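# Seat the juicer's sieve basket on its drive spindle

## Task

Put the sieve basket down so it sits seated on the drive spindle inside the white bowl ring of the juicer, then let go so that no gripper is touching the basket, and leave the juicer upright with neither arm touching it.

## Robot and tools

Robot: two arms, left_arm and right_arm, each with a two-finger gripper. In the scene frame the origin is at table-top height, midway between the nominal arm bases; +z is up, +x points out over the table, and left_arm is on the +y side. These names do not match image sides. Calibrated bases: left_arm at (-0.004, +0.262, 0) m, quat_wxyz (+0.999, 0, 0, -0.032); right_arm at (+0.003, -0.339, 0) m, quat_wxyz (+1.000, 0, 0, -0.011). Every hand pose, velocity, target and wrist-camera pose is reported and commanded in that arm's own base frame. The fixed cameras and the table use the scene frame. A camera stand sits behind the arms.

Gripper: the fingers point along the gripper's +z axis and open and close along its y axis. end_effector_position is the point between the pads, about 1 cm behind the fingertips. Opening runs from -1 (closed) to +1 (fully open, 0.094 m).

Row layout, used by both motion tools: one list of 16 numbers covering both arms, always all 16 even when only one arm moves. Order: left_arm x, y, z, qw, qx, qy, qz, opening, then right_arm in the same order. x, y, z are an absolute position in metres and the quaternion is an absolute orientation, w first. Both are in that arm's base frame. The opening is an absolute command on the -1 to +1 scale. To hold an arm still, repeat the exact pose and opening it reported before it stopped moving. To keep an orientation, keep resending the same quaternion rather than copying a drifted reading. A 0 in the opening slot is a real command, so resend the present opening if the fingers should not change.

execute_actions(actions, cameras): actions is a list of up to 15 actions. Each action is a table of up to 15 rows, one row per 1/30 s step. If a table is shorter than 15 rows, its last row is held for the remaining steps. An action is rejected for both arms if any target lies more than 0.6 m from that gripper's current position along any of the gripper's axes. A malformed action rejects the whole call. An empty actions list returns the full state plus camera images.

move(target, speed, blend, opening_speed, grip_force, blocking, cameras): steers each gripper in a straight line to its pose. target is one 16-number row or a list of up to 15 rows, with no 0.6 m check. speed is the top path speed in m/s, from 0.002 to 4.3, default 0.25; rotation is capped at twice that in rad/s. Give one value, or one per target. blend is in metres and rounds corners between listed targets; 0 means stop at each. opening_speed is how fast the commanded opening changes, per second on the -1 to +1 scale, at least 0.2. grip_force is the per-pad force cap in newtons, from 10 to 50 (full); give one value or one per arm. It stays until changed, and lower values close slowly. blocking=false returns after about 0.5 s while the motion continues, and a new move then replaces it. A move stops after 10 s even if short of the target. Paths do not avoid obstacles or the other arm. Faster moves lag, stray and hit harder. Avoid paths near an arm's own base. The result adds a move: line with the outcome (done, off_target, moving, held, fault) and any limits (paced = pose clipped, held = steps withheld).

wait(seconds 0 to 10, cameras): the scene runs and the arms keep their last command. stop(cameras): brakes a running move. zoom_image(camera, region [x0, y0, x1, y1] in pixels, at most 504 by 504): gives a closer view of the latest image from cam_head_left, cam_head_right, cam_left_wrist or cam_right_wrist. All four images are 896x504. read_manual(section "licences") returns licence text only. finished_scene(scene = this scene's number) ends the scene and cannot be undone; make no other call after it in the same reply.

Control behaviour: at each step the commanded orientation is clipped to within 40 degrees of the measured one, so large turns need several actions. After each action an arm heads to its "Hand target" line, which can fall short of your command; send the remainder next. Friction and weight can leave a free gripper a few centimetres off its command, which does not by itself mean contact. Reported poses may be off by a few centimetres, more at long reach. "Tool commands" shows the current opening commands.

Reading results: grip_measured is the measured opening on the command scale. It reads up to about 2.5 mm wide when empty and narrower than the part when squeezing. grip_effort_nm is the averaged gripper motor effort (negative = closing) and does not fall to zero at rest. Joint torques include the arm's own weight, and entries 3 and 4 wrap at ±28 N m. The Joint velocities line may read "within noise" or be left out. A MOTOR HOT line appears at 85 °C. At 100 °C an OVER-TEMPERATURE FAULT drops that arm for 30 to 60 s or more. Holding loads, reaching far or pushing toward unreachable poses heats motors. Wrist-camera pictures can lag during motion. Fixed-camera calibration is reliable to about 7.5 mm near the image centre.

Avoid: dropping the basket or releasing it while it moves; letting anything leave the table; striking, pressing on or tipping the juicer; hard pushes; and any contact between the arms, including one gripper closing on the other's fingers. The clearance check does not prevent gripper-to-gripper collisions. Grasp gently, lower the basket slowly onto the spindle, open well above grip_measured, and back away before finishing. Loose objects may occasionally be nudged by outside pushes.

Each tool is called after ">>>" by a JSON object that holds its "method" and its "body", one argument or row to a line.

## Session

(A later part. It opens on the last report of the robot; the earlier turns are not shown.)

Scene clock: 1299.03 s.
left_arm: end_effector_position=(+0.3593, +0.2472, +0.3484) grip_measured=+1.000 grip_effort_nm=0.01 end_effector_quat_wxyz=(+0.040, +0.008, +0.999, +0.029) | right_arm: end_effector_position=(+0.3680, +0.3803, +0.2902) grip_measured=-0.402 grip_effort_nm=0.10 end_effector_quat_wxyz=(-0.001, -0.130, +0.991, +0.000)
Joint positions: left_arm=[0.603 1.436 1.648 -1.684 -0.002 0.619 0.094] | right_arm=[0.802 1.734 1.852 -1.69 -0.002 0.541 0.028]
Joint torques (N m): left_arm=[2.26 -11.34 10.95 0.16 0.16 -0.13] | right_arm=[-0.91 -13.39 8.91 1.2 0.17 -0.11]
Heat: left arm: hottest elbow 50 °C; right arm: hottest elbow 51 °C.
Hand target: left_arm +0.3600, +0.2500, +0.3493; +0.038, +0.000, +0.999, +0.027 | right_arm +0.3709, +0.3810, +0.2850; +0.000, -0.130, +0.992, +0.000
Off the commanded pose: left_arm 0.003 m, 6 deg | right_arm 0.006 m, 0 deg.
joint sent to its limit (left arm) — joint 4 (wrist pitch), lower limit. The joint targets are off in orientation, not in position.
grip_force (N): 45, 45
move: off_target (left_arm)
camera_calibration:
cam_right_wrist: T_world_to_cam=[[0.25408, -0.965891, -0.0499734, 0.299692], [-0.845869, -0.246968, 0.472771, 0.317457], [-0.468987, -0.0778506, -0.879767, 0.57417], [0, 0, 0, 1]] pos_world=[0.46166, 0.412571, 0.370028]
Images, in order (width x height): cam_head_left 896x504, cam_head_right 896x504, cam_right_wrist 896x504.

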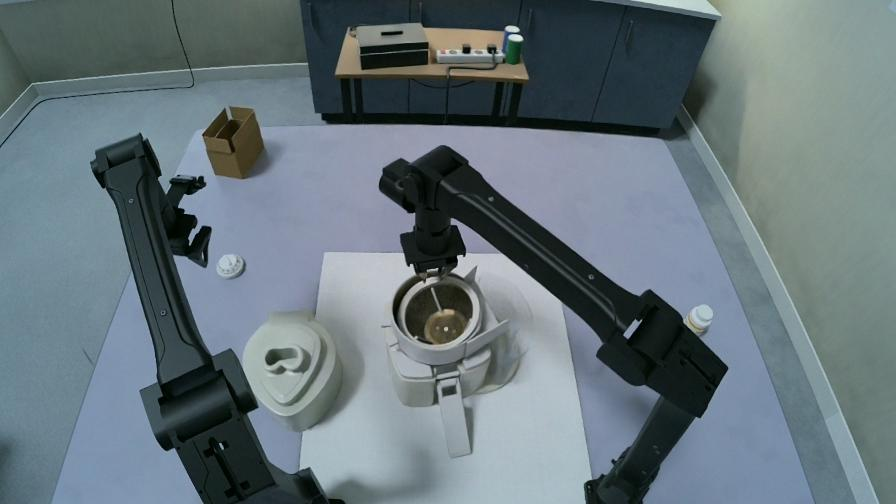

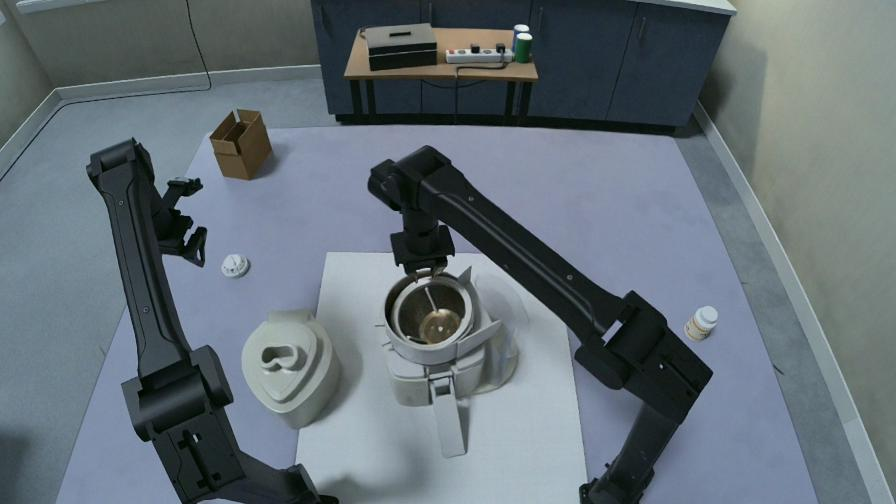

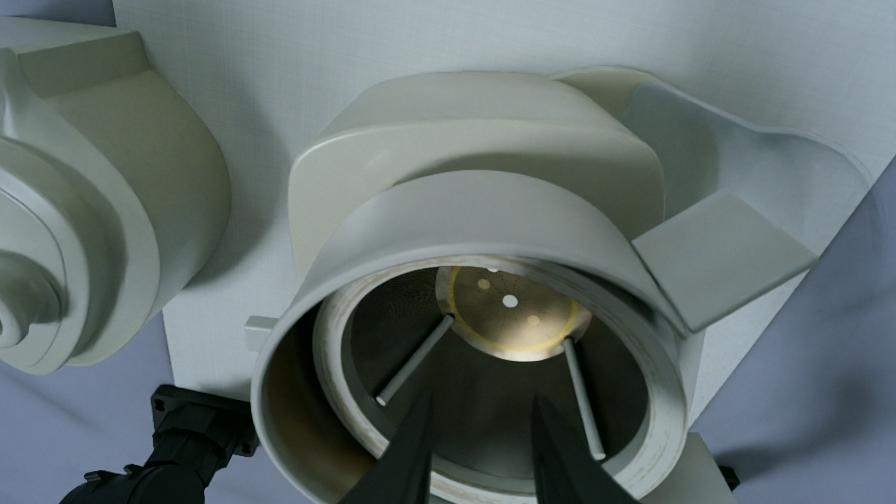

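>>> {"method": "move", "body": {
  "target": [
    [0.36,0.25,0.35,0,0,1,0,1,0.367,0.385,0.335,0,0,1,0,-0.4],
    [0.36,0.25,0.35,0,0,1,0,1,0.362,0.392,0.330,0,0.371,0.928,0,-0.18]
  ],
  "speed": 0.2
}}

>>> {"method": "move", "body": {
  "target": [
    [0.36,0.25,0.35,0,0,1,0,1,0.367,0.407,0.285,0,0.371,0.928,0,-0.18],
    [0.36,0.25,0.35,0,0,1,0,1,0.367,0.407,0.255,0,0.371,0.928,0,-0.18]
  ],
  "speed": 0.1,
  "cameras": ["cam_head_left","cam_right_wrist"]
}}

Scene clock: 1334.70 s.
left_arm: end_effector_position=(+0.3593, +0.2472, +0.3484) grip_measured=+1.000 grip_effort_nm=0.01 end_effector_quat_wxyz=(+0.040, +0.008, +0.999, +0.029) | right_arm: end_effector_position=(+0.3610, +0.3803, +0.3008) grip_measured=-0.183 grip_effort_nm=0.10 end_effector_quat_wxyz=(+0.003, +0.372, +0.928, +0.006)
Joint positions: left_arm=[0.603 1.436 1.648 -1.684 -0.002 0.619 0.094] | right_arm=[0.813 1.713 1.852 -1.696 0.002 1.575 0.038]
Joint torques (N m): left_arm=[2.26 -11.58 11.23 0.34 0.23 -0.19] | right_arm=[0.5 -14.68 14.67 0.14 0.04 0.05]
Heat: left arm: hottest elbow 50 °C; right arm: hottest elbow 49 °C.
Hand target: left_arm +0.3600, +0.2500, +0.3493; +0.038, +0.000, +0.999, +0.027 | right_arm +0.3609, +0.3906, +0.3291; +0.013, +0.371, +0.928, +0.034
Off the commanded pose: left_arm 0.003 m, 6 deg | right_arm 0.032 m, 1 deg.
joint sent to its limit (left arm) — joint 4 (wrist pitch), lower limit. The joint targets are off in orientation, not in position.
joint sent to its limit (right arm) — joint 4 (wrist pitch), lower limit. The joint targets are off in orientation, not in position.
grip_force (N): 45, 45
move: off_target (left_arm, right_arm); target 2's new opening was sent with right_arm's hand 0.032 m and 1 deg from that target

Scene clock: 1336.67 s.
left_arm: end_effector_position=(+0.3593, +0.2472, +0.3484) grip_measured=+1.000 grip_effort_nm=0.01 end_effector_quat_wxyz=(+0.040, +0.008, +0.999, +0.029) | right_arm: end_effector_position=(+0.3693, +0.4008, +0.2555) grip_measured=-0.182 grip_effort_nm=0.11 end_effector_quat_wxyz=(-0.003, +0.371, +0.929, -0.010)
Joint positions: left_arm=[0.603 1.436 1.648 -1.684 -0.002 0.619 0.094] | right_arm=[0.827 1.785 1.83 -1.637 0.001 1.588 0.038]
Joint torques (N m): left_arm=[2.37 -12.04 11.36 0.35 0.13 -0.15] | right_arm=[0.21 -15.62 8.49 1.61 0.07 0.05]
Heat: left arm: hottest elbow 50 °C; right arm: hottest elbow 49 °C.
Hand target: left_arm +0.3600, +0.2500, +0.3493; +0.038, +0.000, +0.999, +0.027 | right_arm +0.3670, +0.4069, +0.2551; +0.000, +0.371, +0.929, +0.000
Off the commanded pose: left_arm 0.003 m, 6 deg | right_arm 0.007 m, 1 deg.
joint sent to its limit (left arm) — joint 4 (wrist pitch), lower limit. The joint targets are off in orientation, not in position.
grip_force (N): 45, 45
move: off_target (left_arm)
camera_calibration:
cam_right_wrist: T_world_to_cam=[[-0.691648, -0.7217, -0.0277959, 0.563268], [-0.646257, 0.601248, 0.46995, -0.0729381], [-0.32245, 0.343003, -0.882255, 0.323659], [0, 0, 0, 1]] pos_world=[0.44681, 0.339348, 0.335484]
Images, in order (width x height): cam_head_left 896x504, cam_right_wrist 896x504.

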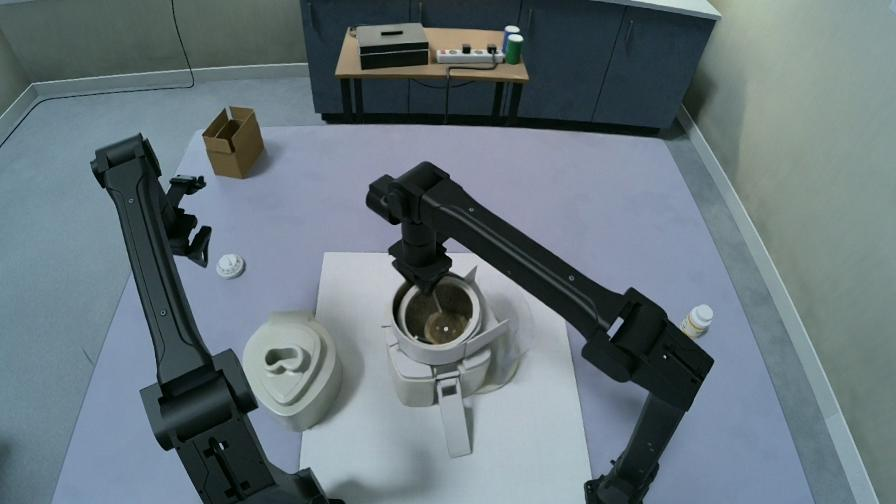

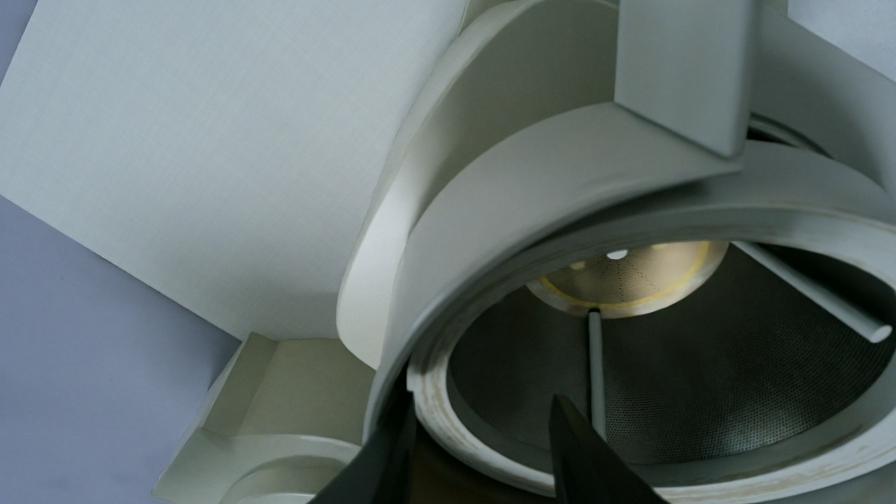

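>>> {"method": "move", "body": {
  "target": [
    [0.36,0.25,0.35,0,0,1,0,1,0.369,0.404,0.2555,0,0.371,0.928,0,-0.08],
    [0.36,0.25,0.35,0,0,1,0,1,0.369,0.404,0.235,0,0.371,0.928,0,-0.08]
  ],
  "speed": 0.06,
  "cameras": ["cam_right_wrist"]
}}

Scene clock: 1343.07 s.
left_arm: end_effector_position=(+0.3593, +0.2472, +0.3484) grip_measured=+1.000 grip_effort_nm=0.01 end_effector_quat_wxyz=(+0.040, +0.008, +0.999, +0.029) | right_arm: end_effector_position=(+0.3654, +0.3976, +0.2452) grip_measured=-0.082 grip_effort_nm=0.13 end_effector_quat_wxyz=(-0.004, +0.372, +0.928, -0.007)
Joint positions: left_arm=[0.603 1.436 1.648 -1.684 -0.002 0.619 0.094] | right_arm=[0.828 1.766 1.777 -1.597 -0.002 1.589 0.043]
Joint torques (N m): left_arm=[1.85 -11.93 11.17 0.17 0.17 -0.13] | right_arm=[0.09 -13.86 8.13 2.17 0.18 -0.06]
Heat: left arm: hottest elbow 50 °C; right arm: hottest elbow 48 °C.
Hand target: left_arm +0.3600, +0.2500, +0.3493; +0.038, +0.000, +0.999, +0.027 | right_arm +0.3687, +0.4038, +0.2352; +0.000, +0.371, +0.929, +0.000
Off the commanded pose: left_arm 0.003 m, 6 deg | right_arm 0.013 m, 1 deg.
joint sent to its limit (left arm) — joint 4 (wrist pitch), lower limit. The joint targets are off in orientation, not in position.
grip_force (N): 45, 45
move: off_target (left_arm, right_arm)
camera_calibration:
cam_right_wrist: T_world_to_cam=[[-0.692446, -0.720692, -0.0334807, 0.559182], [-0.646445, 0.599165, 0.472345, -0.0684285], [-0.320355, 0.348717, -0.880777, 0.311031], [0, 0, 0, 1]] pos_world=[0.442609, 0.335537, 0.324992]
Images, in order (width x height): cam_right_wrist 896x504.

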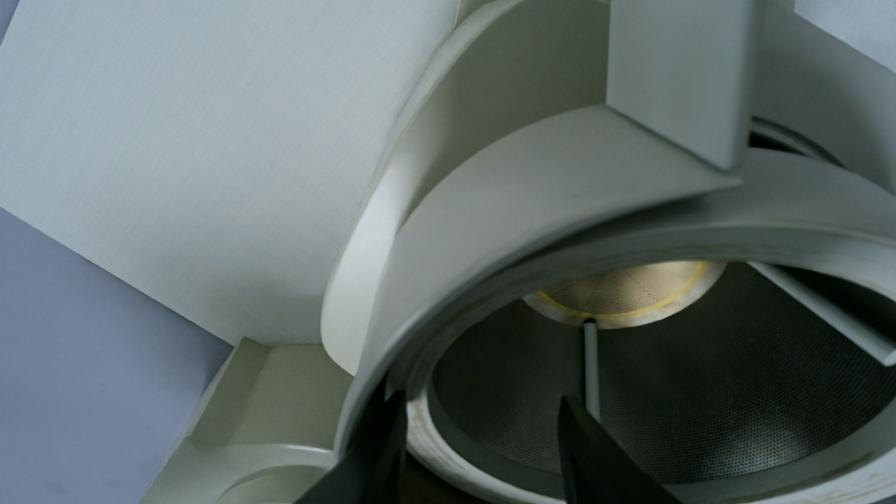

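>>> {"method": "move", "body": {
  "target": [
    [0.36,0.25,0.35,0,0,1,0,1,0.368,0.402,0.255,0,0.371,0.928,0,0.03],
    [0.36,0.25,0.35,0,0,1,0,1,0.367,0.401,0.215,0,0.371,0.928,0,0.03]
  ],
  "speed": 0.06,
  "cameras": ["cam_right_wrist"]
}}

Scene clock: 1349.03 s.
left_arm: end_effector_position=(+0.3593, +0.2472, +0.3484) grip_measured=+1.000 grip_effort_nm=0.01 end_effector_quat_wxyz=(+0.040, +0.008, +0.999, +0.029) | right_arm: end_effector_position=(+0.3628, +0.3949, +0.2370) grip_measured=+0.028 grip_effort_nm=0.12 end_effector_quat_wxyz=(+0.000, +0.372, +0.928, +0.005)
Joint positions: left_arm=[0.603 1.436 1.648 -1.684 -0.002 0.619 0.094] | right_arm=[0.828 1.739 1.719 -1.542 -0.002 1.589 0.048]
Joint torques (N m): left_arm=[1.61 -11.4 11.21 0.24 0.14 -0.19] | right_arm=[-0.73 -12.28 7.69 2.29 0.2 -0.05]
Heat: left arm: hottest elbow 50 °C; right arm: hottest elbow 49 °C.
Hand target: left_arm +0.3600, +0.2500, +0.3493; +0.038, +0.000, +0.999, +0.027 | right_arm +0.3664, +0.4002, +0.2153; +0.000, +0.371, +0.929, +0.000
Off the commanded pose: left_arm 0.003 m, 6 deg | right_arm 0.023 m, 1 deg.
joint sent to its limit (left arm) — joint 4 (wrist pitch), lower limit. The joint targets are off in orientation, not in position.
grip_force (N): 45, 45
move: off_target (left_arm, right_arm)
camera_calibration:
cam_right_wrist: T_world_to_cam=[[-0.691724, -0.719878, -0.057388, 0.560286], [-0.653968, 0.590715, 0.472633, -0.0586159], [-0.306338, 0.364461, -0.879389, 0.292348], [0, 0, 0, 1]] pos_world=[0.438788, 0.331413, 0.316945]
Images, in order (width x height): cam_right_wrist 896x504.

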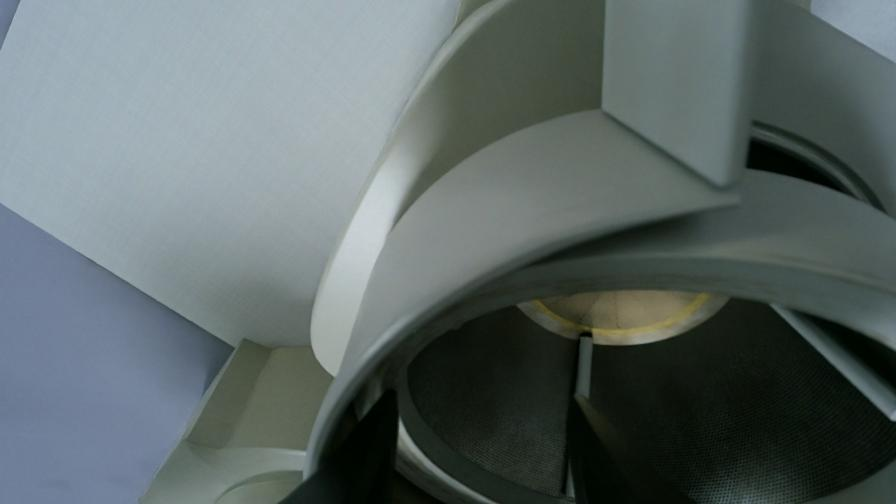

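>>> {"method": "move", "body": {
  "target": [
    [0.36,0.25,0.35,0,0,1,0,1,0.367,0.405,0.265,0,0.371,0.928,0,-0.05],
    [0.36,0.25,0.35,0,0,1,0,1,0.373,0.416,0.262,0,0.371,0.928,0,-0.05],
    [0.36,0.25,0.35,0,0,1,0,1,0.371,0.411,0.250,0,0.371,0.928,0,-0.05]
  ],
  "speed": 0.08,
  "cameras": ["cam_right_wrist","cam_head_left"]
}}

>>> {"method": "zoom_image", "body": {
  "camera": "cam_head_left",
  "region": [350, 220, 520, 390]
}}

Scene clock: 1359.73 s.
left_arm: end_effector_position=(+0.3593, +0.2472, +0.3484) grip_measured=+1.000 grip_effort_nm=0.01 end_effector_quat_wxyz=(+0.040, +0.008, +0.999, +0.029) | right_arm: end_effector_position=(+0.3639, +0.3969, +0.2451) grip_measured=-0.049 grip_effort_nm=-0.07 end_effector_quat_wxyz=(-0.010, +0.372, +0.928, -0.022)
Joint positions: left_arm=[0.603 1.436 1.648 -1.684 -0.002 0.619 0.094] | right_arm=[0.829 1.785 1.802 -1.637 -0.002 1.592 0.045]
Joint torques (N m): left_arm=[2.2 -11.58 11.22 0.55 0.1 -0.15] | right_arm=[0.03 -14.45 11.37 1.89 0.16 -0.01]
Heat: left arm: hottest elbow 50 °C; right arm: hottest elbow 49 °C.
Hand target: left_arm +0.3600, +0.2500, +0.3493; +0.038, +0.000, +0.999, +0.027 | right_arm +0.3707, +0.4106, +0.2503; +0.000, +0.371, +0.929, +0.000
Off the commanded pose: left_arm 0.003 m, 6 deg | right_arm 0.017 m, 3 deg.
joint sent to its limit (left arm) — joint 4 (wrist pitch), lower limit. The joint targets are off in orientation, not in position.
grip_force (N): 45, 45
move: off_target (left_arm, right_arm)
camera_calibration:
cam_right_wrist: T_world_to_cam=[[-0.693986, -0.719989, 0.000123817, 0.549677], [-0.634649, 0.611809, 0.472135, -0.0781897], [-0.340008, 0.327576, -0.881526, 0.326443], [0, 0, 0, 1]] pos_world=[0.442838, 0.336663, 0.324616]
Images, in order (width x height): cam_head_left 896x504, cam_right_wrist 896x504.

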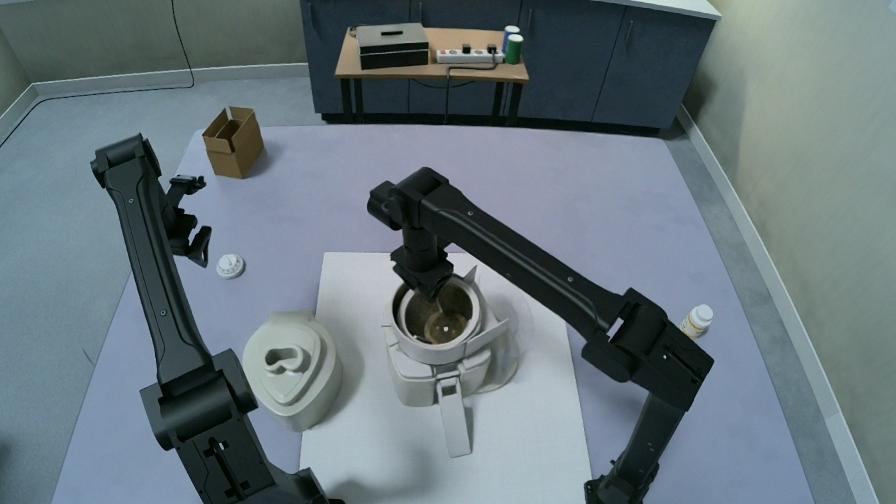

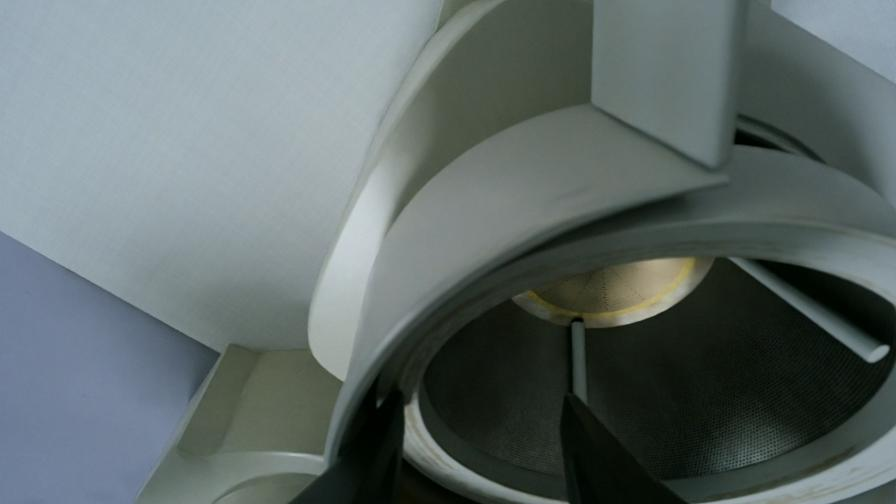

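Scaled by 2.965 from the camera's 896x504 image, which has a finer 1280x720 frame.

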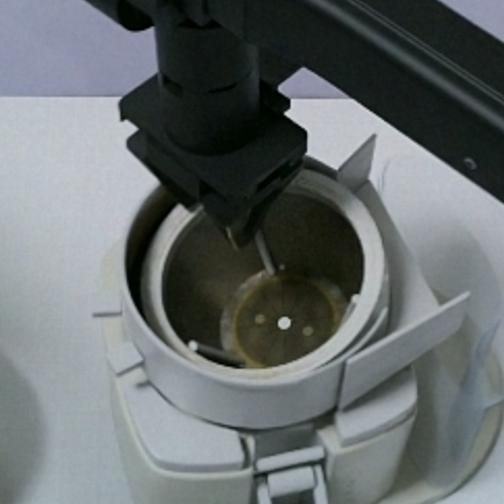

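>>> {"method": "move", "body": {
  "target": [
    [0.36,0.25,0.35,0,0,1,0,1,0.364,0.398,0.29,0,0.371,0.928,0,-0.05],
    [0.36,0.25,0.35,0,0,1,0,1,0.338,0.380,0.29,0,0.371,0.928,0,-0.95],
    [0.36,0.25,0.35,0,0,1,0,1,0.338,0.386,0.20,0,0.371,0.928,0,-0.95]
  ],
  "speed": 0.12,
  "cameras": ["cam_head_left","cam_right_wrist"]
}}

>>> {"method": "zoom_image", "body": {
  "camera": "cam_head_left",
  "region": [350, 220, 520, 390]
}}

Scene clock: 1380.60 s.
left_arm: end_effector_position=(+0.3593, +0.2472, +0.3484) grip_measured=+1.000 grip_effort_nm=0.01 end_effector_quat_wxyz=(+0.040, +0.008, +0.999, +0.029) | right_arm: end_effector_position=(+0.3418, +0.3809, +0.2066) grip_measured=-0.948 grip_effort_nm=-0.10 end_effector_quat_wxyz=(-0.001, +0.372, +0.928, +0.001)
Joint positions: left_arm=[0.603 1.436 1.648 -1.684 -0.002 0.619 0.094] | right_arm=[0.84 1.684 1.567 -1.452 -0.002 1.602 0.002]
Joint torques (N m): left_arm=[1.9 -11.58 11.03 0.36 0.13 -0.2] | right_arm=[0.73 -13.22 8.5 1.22 0.23 0.02]
Heat: left arm: hottest elbow 50 °C; right arm: hottest elbow 49 °C.
Hand target: left_arm +0.3600, +0.2500, +0.3493; +0.038, +0.000, +0.999, +0.027 | right_arm +0.3380, +0.3858, +0.2000; +0.000, +0.371, +0.928, +0.000
Off the commanded pose: left_arm 0.003 m, 6 deg | right_arm 0.009 m, 0 deg.
joint sent to its limit (left arm) — joint 4 (wrist pitch), lower limit. The joint targets are off in orientation, not in position.
grip_force (N): 45, 45
move: off_target (left_arm)
camera_calibration:
cam_right_wrist: T_world_to_cam=[[-0.692242, -0.719896, -0.0505073, 0.532755], [-0.65153, 0.593338, 0.472714, -0.0515073], [-0.310337, 0.36014, -0.879767, 0.267313], [0, 0, 0, 1]] pos_world=[0.418194, 0.317819, 0.28643]
Images, in order (width x height): cam_head_left 896x504, cam_right_wrist 896x504.

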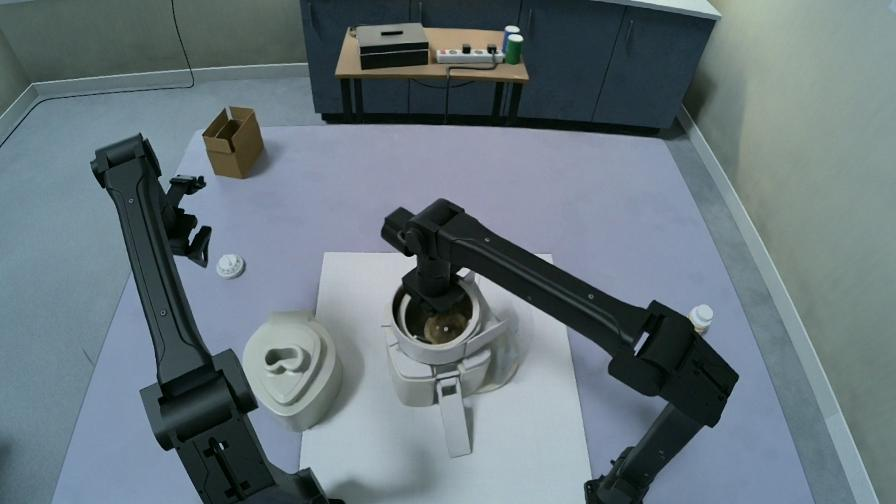

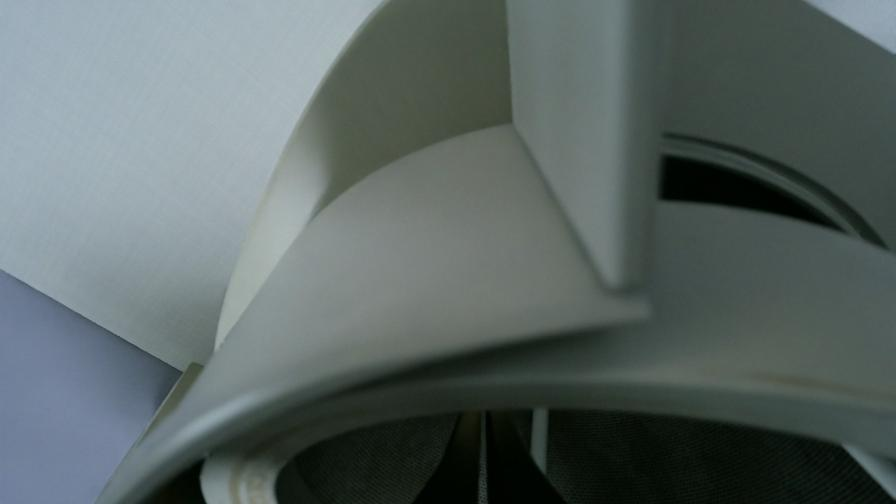

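Scaled by 2.965 from the camera's 896x504 image, which has a finer 1280x720 frame.

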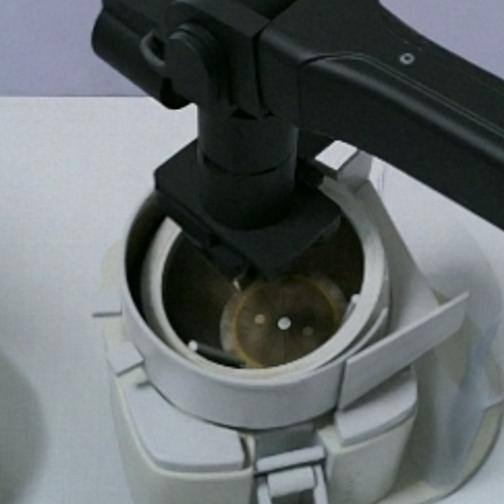

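>>> {"method": "move", "body": {
  "target": [
    [0.36,0.25,0.35,0,0,1,0,1,0.350,0.393,0.195,0,0.371,0.928,0,-0.95],
    [0.36,0.25,0.35,0,0,1,0,1,0.366,0.410,0.198,0,0.371,0.928,0,-0.95]
  ],
  "speed": 0.04,
  "cameras": ["cam_head_left","cam_head_right"]
}}

>>> {"method": "zoom_image", "body": {
  "camera": "cam_head_left",
  "region": [350, 220, 520, 390]
}}

Scene clock: 1387.90 s.
left_arm: end_effector_position=(+0.3593, +0.2472, +0.3484) grip_measured=+1.000 grip_effort_nm=0.01 end_effector_quat_wxyz=(+0.040, +0.008, +0.999, +0.029) | right_arm: end_effector_position=(+0.3493, +0.3875, +0.1871) grip_measured=-0.948 grip_effort_nm=-0.10 end_effector_quat_wxyz=(-0.006, +0.372, +0.928, -0.023)
Joint positions: left_arm=[0.603 1.436 1.648 -1.684 -0.002 0.619 0.094] | right_arm=[0.84 1.749 1.601 -1.471 0.004 1.603 0.002]
Joint torques (N m): left_arm=[2.2 -11.22 11.19 0.14 0.17 -0.22] | right_arm=[0.03 -11.99 15.3 0.66 -0.04 -0.04]
Heat: left arm: hottest elbow 50 °C; right arm: hottest elbow 49 °C.
Hand target: left_arm +0.3600, +0.2500, +0.3493; +0.038, +0.000, +0.999, +0.027 | right_arm +0.3648, +0.4086, +0.1982; +0.000, +0.371, +0.929, +0.001
Off the commanded pose: left_arm 0.003 m, 6 deg | right_arm 0.030 m, 3 deg.
joint sent to its limit (left arm) — joint 4 (wrist pitch), lower limit. The joint targets are off in orientation, not in position.
grip_force (N): 45, 45
move: off_target (left_arm, right_arm)
Images, in order (width x height): cam_head_left 896x504, cam_head_right 896x504.

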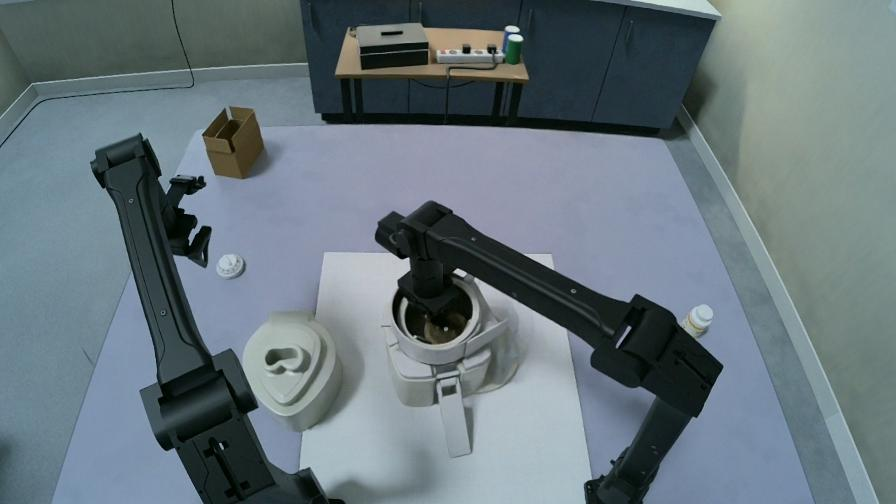

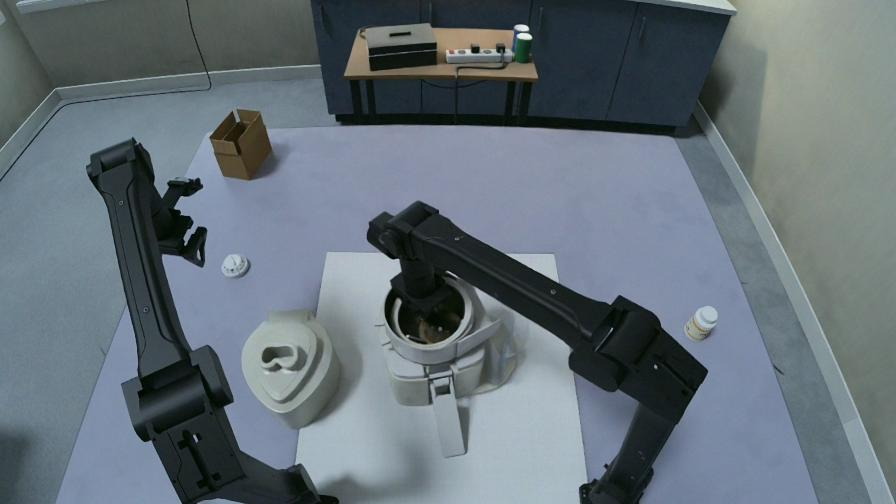

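Scaled by 2.965 from the camera's 896x504 image, which has a finer 1280x720 frame.

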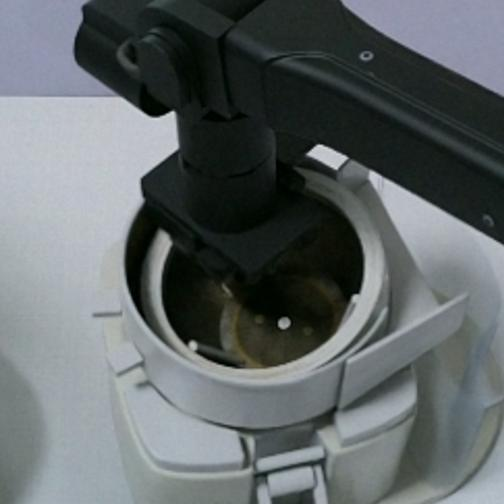

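>>> {"method": "move", "body": {
  "target": [
    [0.36,0.25,0.35,0,0,1,0,1,0.374,0.430,0.208,0,0.371,0.928,0,-0.95]
  ],
  "speed": 0.05,
  "cameras": ["cam_head_left","cam_head_right"]
}}

>>> {"method": "zoom_image", "body": {
  "camera": "cam_head_left",
  "region": [350, 220, 520, 390]
}}

Scene clock: 1400.93 s.
left_arm: end_effector_position=(+0.3593, +0.2472, +0.3484) grip_measured=+1.000 grip_effort_nm=0.01 end_effector_quat_wxyz=(+0.040, +0.008, +0.999, +0.029) | right_arm: end_effector_position=(+0.3611, +0.4015, +0.1895) grip_measured=-0.948 grip_effort_nm=-0.10 end_effector_quat_wxyz=(-0.010, +0.372, +0.928, -0.032)
Joint positions: left_arm=[0.603 1.436 1.648 -1.684 -0.002 0.619 0.094] | right_arm=[0.84 1.81 1.691 -1.519 0.003 1.603 0.002]
Joint torques (N m): left_arm=[2.2 -11.52 11.18 0.25 0.1 -0.16] | right_arm=[1.14 -13.39 16.2 0.88 0 0.08]
Heat: left arm: hottest elbow 50 °C; right arm: hottest elbow 51 °C.
Hand target: left_arm +0.3600, +0.2500, +0.3493; +0.038, +0.000, +0.999, +0.027 | right_arm +0.3721, +0.4281, +0.2085; +0.000, +0.371, +0.929, +0.001
Off the commanded pose: left_arm 0.003 m, 6 deg | right_arm 0.036 m, 4 deg.
joint sent to its limit (left arm) — joint 4 (wrist pitch), lower limit. The joint targets are off in orientation, not in position.
grip_force (N): 45, 45
move: off_target (left_arm, right_arm)
Images, in order (width x height): cam_head_left 896x504, cam_head_right 896x504.

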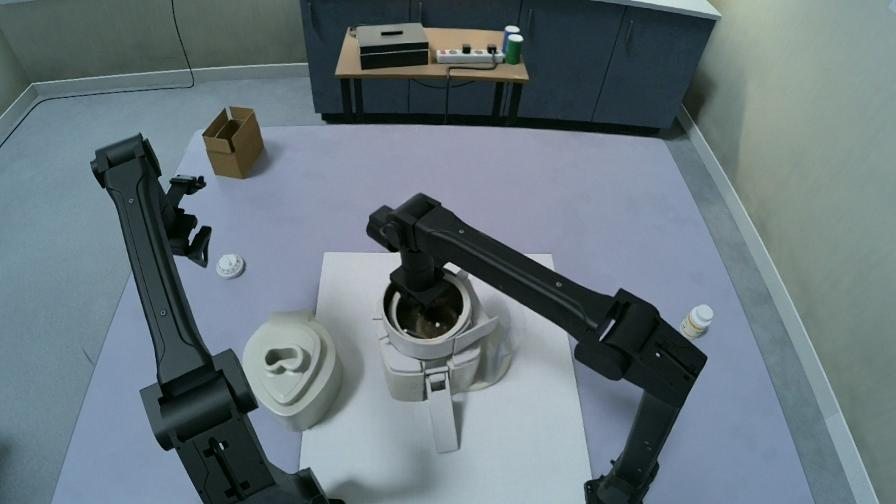

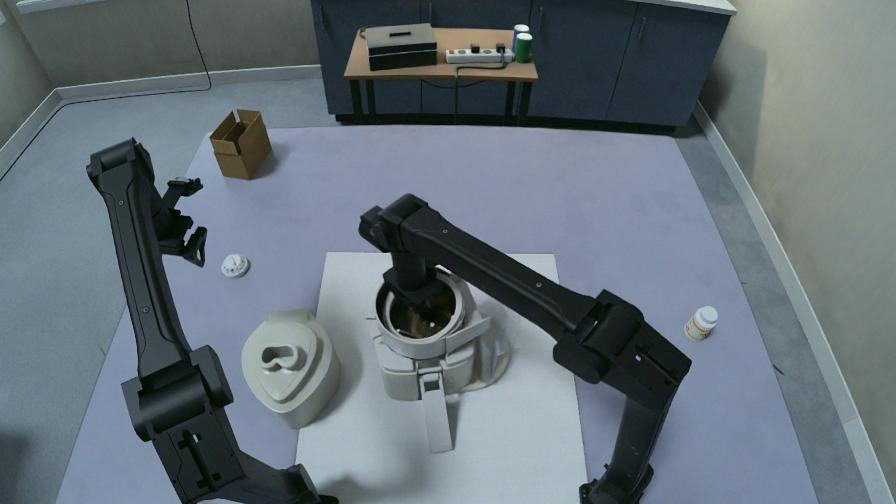

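Scaled by 2.965 from the camera's 896x504 image, which has a finer 1280x720 frame.

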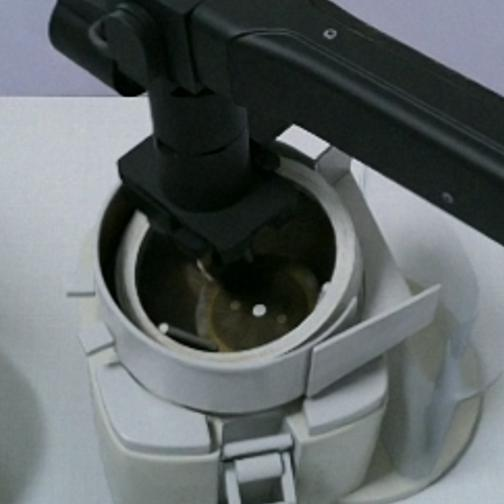

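>>> {"method": "move", "body": {
  "target": [
    [0.36,0.25,0.35,0,0,1,0,1,0.350,0.388,0.23,0,0.371,0.928,0,-0.95],
    [0.36,0.25,0.35,0,0,1,0,1,0.325,0.378,0.235,0,0.371,0.928,0,-0.3],
    [0.36,0.25,0.35,0,0,1,0,1,0.328,0.387,0.222,0,0.371,0.928,0,0]
  ],
  "speed": 0.06,
  "cameras": ["cam_head_left","cam_head_right","cam_right_wrist"]
}}

>>> {"method": "zoom_image", "body": {
  "camera": "cam_head_left",
  "region": [350, 220, 520, 390]
}}

Scene clock: 1425.70 s.
left_arm: end_effector_position=(+0.3593, +0.2472, +0.3484) grip_measured=+1.000 grip_effort_nm=0.01 end_effector_quat_wxyz=(+0.040, +0.008, +0.999, +0.029) | right_arm: end_effector_position=(+0.3327, +0.3821, +0.2296) grip_measured=-0.003 grip_effort_nm=0.11 end_effector_quat_wxyz=(+0.002, +0.372, +0.928, +0.002)
Joint positions: left_arm=[0.603 1.436 1.648 -1.684 -0.002 0.619 0.094] | right_arm=[0.856 1.663 1.6 -1.504 0.002 1.618 0.047]
Joint torques (N m): left_arm=[2.43 -11.63 11.18 0.2 0.17 -0.21] | right_arm=[1.08 -12.86 8.29 1.29 0.05 0.05]
Motor temperatures (°C): left_arm=[24 33 50 25 24 26 27] | right_arm=[24 36 55 23 26 25 25]
Heat: left arm: hottest elbow 50 °C; right arm: hottest elbow 55 °C.
Hand target: left_arm +0.3600, +0.2500, +0.3493; +0.038, +0.000, +0.999, +0.027 | right_arm +0.3280, +0.3868, +0.2220; +0.000, +0.371, +0.929, +0.000
Off the commanded pose: left_arm 0.003 m, 6 deg | right_arm 0.010 m, 0 deg.
joint sent to its limit (left arm) — joint 4 (wrist pitch), lower limit. The joint targets are off in orientation, not in position.
grip_force (N): 45, 45
move: off_target (left_arm)
camera_calibration:
cam_right_wrist: T_world_to_cam=[[-0.691735, -0.720178, -0.0533481, 0.528916], [-0.654053, 0.593477, 0.469041, -0.0674226], [-0.306132, 0.359345, -0.881564, 0.283589], [0, 0, 0, 1]] pos_world=[0.408587, 0.319021, 0.309842]
Images, in order (width x height): cam_head_left 896x504, cam_head_right 896x504, cam_right_wrist 896x504.

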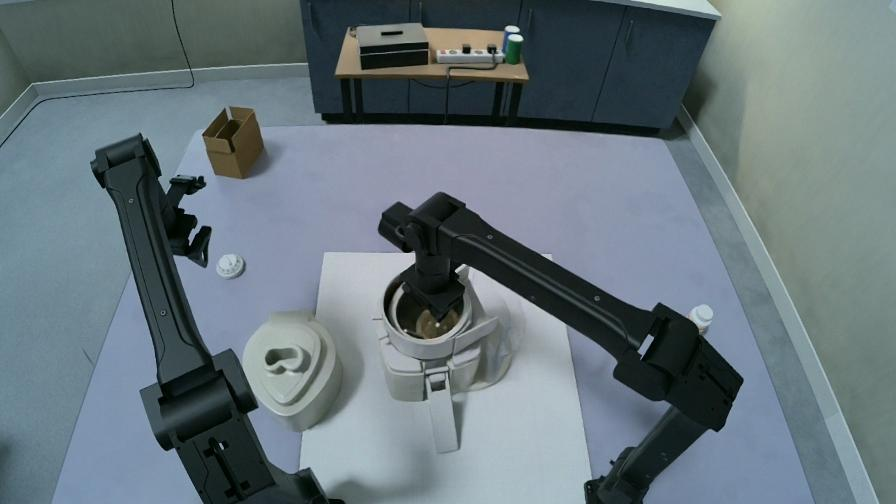

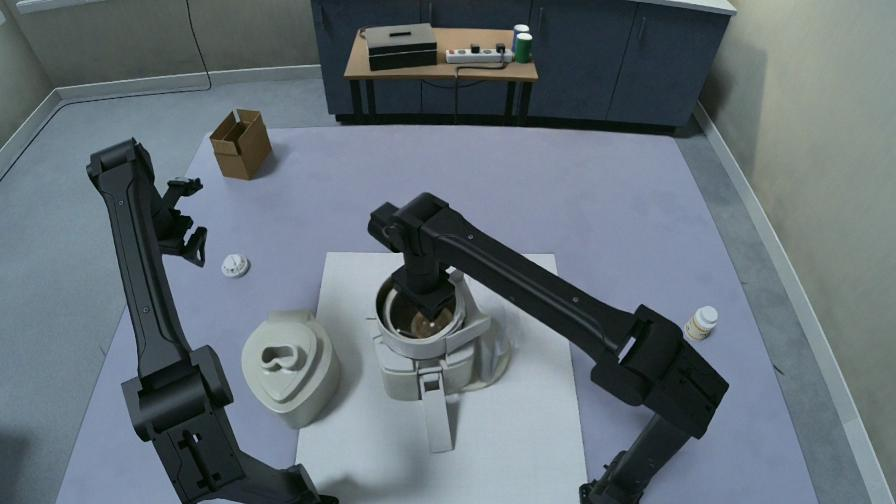

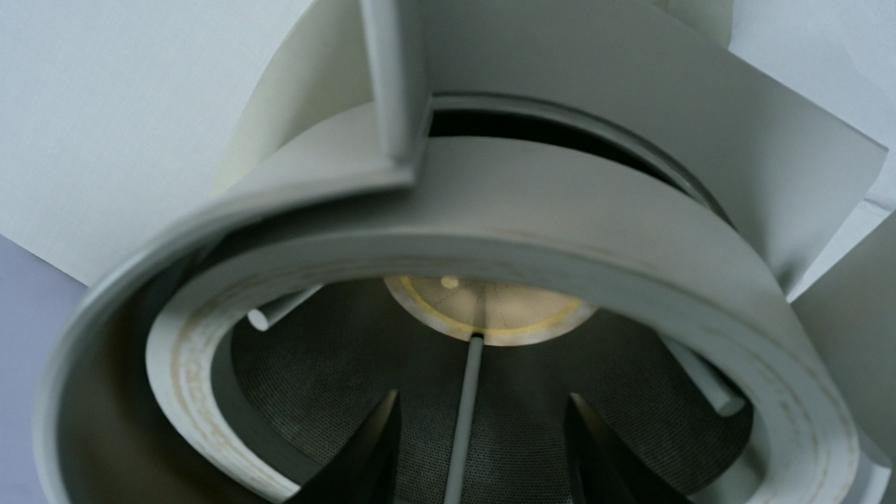

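Scaled by 2.965 from the camera's 896x504 image, which has a finer 1280x720 frame.

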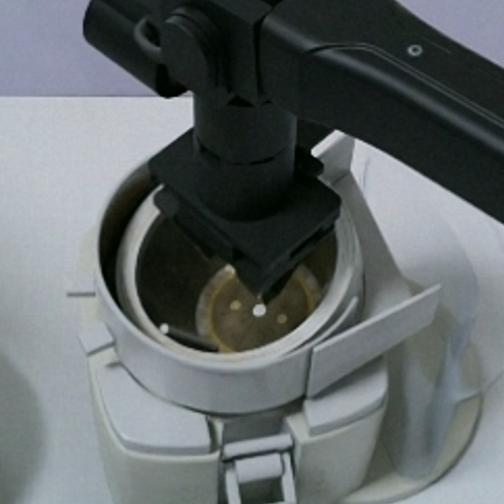

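>>> {"method": "move", "body": {
  "target": [
    [0.36,0.25,0.35,0,0,1,0,1,0.332,0.383,0.207,0,0.371,0.928,0,0]
  ],
  "speed": 0.06
}}

>>> {"method": "move", "body": {
  "target": [
    [0.36,0.25,0.35,0,0,1,0,1,0.332,0.383,0.208,0,0.371,0.928,0,1]
  ],
  "speed": 0.06,
  "opening_speed": 0.3,
  "cameras": ["cam_right_wrist"]
}}

>>> {"method": "zoom_image", "body": {
  "camera": "cam_right_wrist",
  "region": [250, 100, 750, 500]
}}

Scene clock: 1432.43 s.
left_arm: end_effector_position=(+0.3593, +0.2472, +0.3484) grip_measured=+1.000 grip_effort_nm=0.01 end_effector_quat_wxyz=(+0.040, +0.008, +0.999, +0.029) | right_arm: end_effector_position=(+0.3320, +0.3813, +0.2152) grip_measured=-0.002 grip_effort_nm=0.10 end_effector_quat_wxyz=(+0.002, +0.372, +0.928, +0.002)
Joint positions: left_arm=[0.603 1.436 1.648 -1.684 -0.002 0.619 0.094] | right_arm=[0.856 1.663 1.563 -1.465 0.002 1.618 0.047]
Joint torques (N m): left_arm=[2.02 -11.46 11.14 0.29 0.16 -0.13] | right_arm=[-1.03 -12.63 8.42 1.03 0.05 -0.06]
Heat: left arm: hottest elbow 50 °C; right arm: hottest elbow 54 °C.
Hand target: left_arm +0.3600, +0.2500, +0.3493; +0.038, +0.000, +0.999, +0.027 | right_arm +0.3320, +0.3829, +0.2071; +0.000, +0.371, +0.929, +0.000
Off the commanded pose: left_arm 0.003 m, 6 deg | right_arm 0.008 m, 0 deg.
joint sent to its limit (left arm) — joint 4 (wrist pitch), lower limit. The joint targets are off in orientation, not in position.
grip_force (N): 45, 45
move: off_target (left_arm)

Scene clock: 1436.07 s.
left_arm: end_effector_position=(+0.3593, +0.2472, +0.3484) grip_measured=+1.000 grip_effort_nm=0.01 end_effector_quat_wxyz=(+0.040, +0.008, +0.999, +0.029) | right_arm: end_effector_position=(+0.3354, +0.3855, +0.2153) grip_measured=+0.996 grip_effort_nm=0.16 end_effector_quat_wxyz=(+0.005, +0.372, +0.928, +0.013)
Joint positions: left_arm=[0.603 1.436 1.648 -1.684 -0.002 0.619 0.094] | right_arm=[0.856 1.663 1.563 -1.444 0.001 1.618 0.094]
Joint torques (N m): left_arm=[1.79 -11.16 10.96 0.06 0.1 -0.2] | right_arm=[-0.56 -12.28 8.72 0.18 0.06 -0.05]
Heat: left arm: hottest elbow 50 °C; right arm: hottest elbow 54 °C.
Hand target: left_arm +0.3600, +0.2500, +0.3493; +0.038, +0.000, +0.999, +0.027 | right_arm +0.3320, +0.3830, +0.2081; +0.000, +0.371, +0.929, +0.000
Off the commanded pose: left_arm 0.003 m, 6 deg | right_arm 0.008 m, 2 deg.
joint sent to its limit (left arm) — joint 4 (wrist pitch), lower limit. The joint targets are off in orientation, not in position.
grip_force (N): 45, 45
move: off_target (left_arm)
camera_calibration:
cam_right_wrist: T_world_to_cam=[[-0.690788, -0.719071, -0.0758175, 0.536631], [-0.660757, 0.585208, 0.470035, -0.0556531], [-0.29362, 0.374791, -0.879385, 0.260005], [0, 0, 0, 1]] pos_world=[0.410268, 0.320997, 0.295489]
Images, in order (width x height): cam_right_wrist 896x504.

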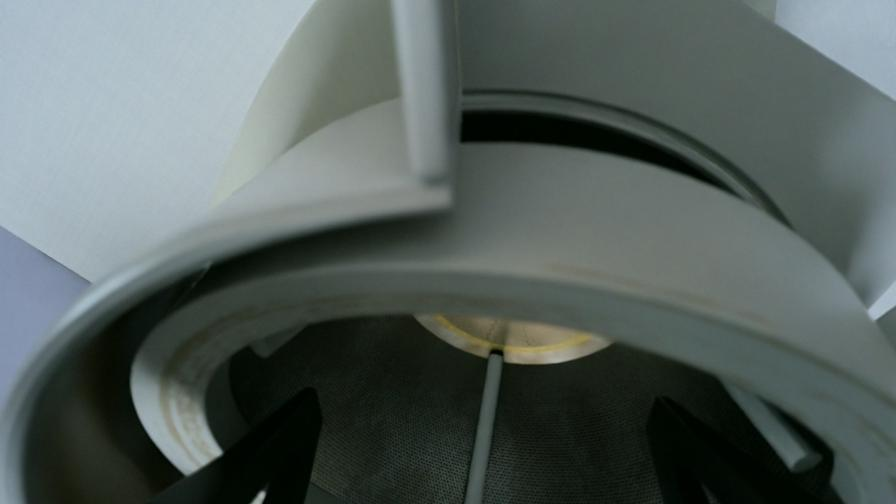

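Scaled by 1.008 from the camera's 896x504 image, which has a finer 1280x720 frame.

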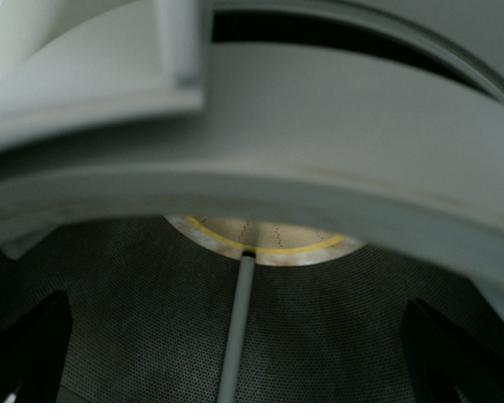

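>>> {"method": "move", "body": {
  "target": [
    [0.36,0.25,0.35,0,0,1,0,1,0.338,0.387,0.215,0,0.371,0.928,0,0.6],
    [0.36,0.25,0.35,0,0,1,0,1,0.34,0.388,0.193,0,0.371,0.928,0,0.6]
  ],
  "speed": 0.1,
  "cameras": ["cam_head_left","cam_right_wrist"]
}}

>>> {"method": "zoom_image", "body": {
  "camera": "cam_head_left",
  "region": [350, 220, 520, 390]
}}

Scene clock: 1463.60 s.
left_arm: end_effector_position=(+0.3593, +0.2472, +0.3484) grip_measured=+1.000 grip_effort_nm=0.01 end_effector_quat_wxyz=(+0.040, +0.008, +0.999, +0.029) | right_arm: end_effector_position=(+0.3380, +0.3885, +0.2014) grip_measured=+0.602 grip_effort_nm=-0.10 end_effector_quat_wxyz=(+0.001, +0.372, +0.928, +0.003)
Joint positions: left_arm=[0.603 1.436 1.648 -1.684 -0.002 0.619 0.094] | right_arm=[0.856 1.691 1.563 -1.437 0.001 1.618 0.075]
Joint torques (N m): left_arm=[1.67 -12.1 11.02 0.31 0.18 -0.17] | right_arm=[-0.91 -12.98 8.38 1.07 0.07 -0.14]
Heat: left arm: hottest elbow 50 °C; right arm: hottest elbow 52 °C.
Hand target: left_arm +0.3600, +0.2500, +0.3493; +0.038, +0.000, +0.999, +0.027 | right_arm +0.3399, +0.3879, +0.1931; +0.000, +0.371, +0.929, +0.000
Off the commanded pose: left_arm 0.003 m, 6 deg | right_arm 0.009 m, 0 deg.
joint sent to its limit (left arm) — joint 4 (wrist pitch), lower limit. The joint targets are off in orientation, not in position.
grip_force (N): 45, 45
move: off_target (left_arm)
camera_calibration:
cam_right_wrist: T_world_to_cam=[[-0.691744, -0.72009, -0.0544131, 0.535888], [-0.653998, 0.592735, 0.470055, -0.0545338], [-0.306229, 0.360744, -0.880958, 0.257503], [0, 0, 0, 1]] pos_world=[0.413887, 0.325319, 0.281643]
Images, in order (width x height): cam_head_left 896x504, cam_right_wrist 896x504.

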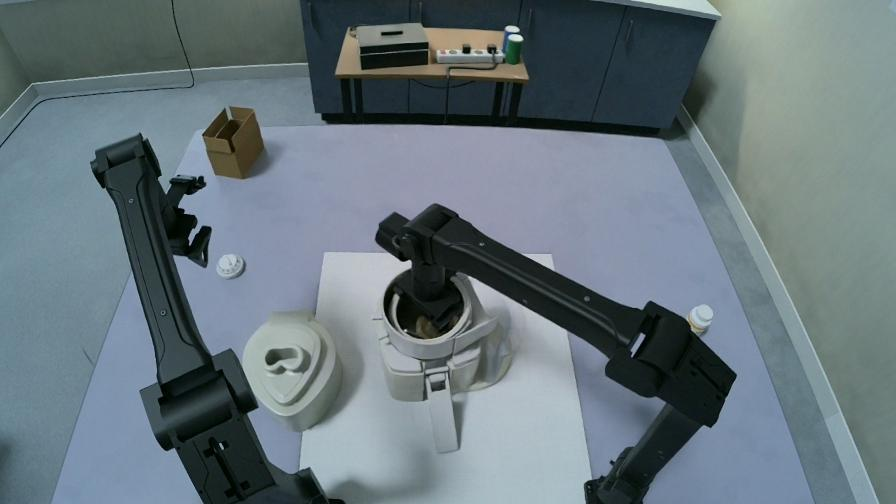

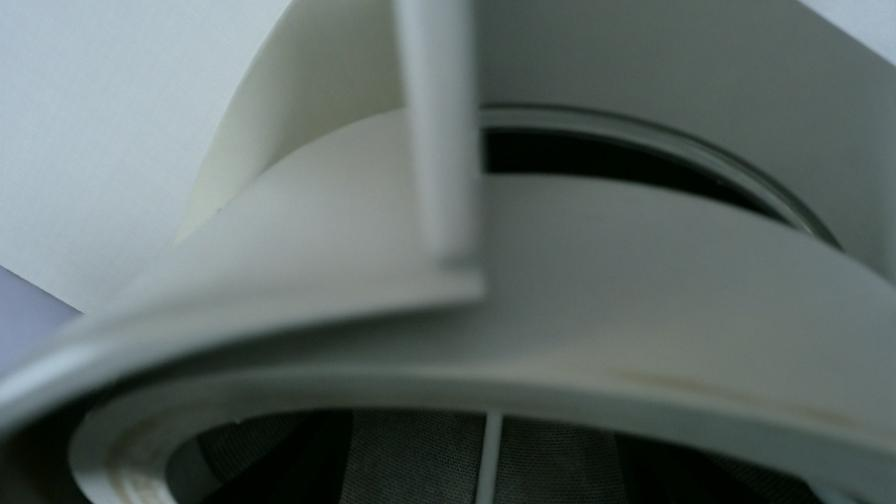

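Scaled by 2.965 from the camera's 896x504 image, which has a finer 1280x720 frame.

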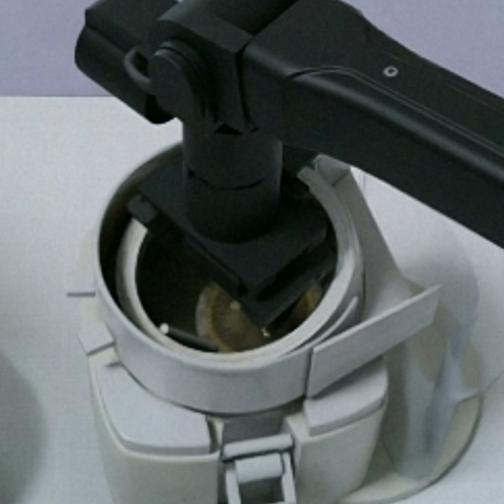

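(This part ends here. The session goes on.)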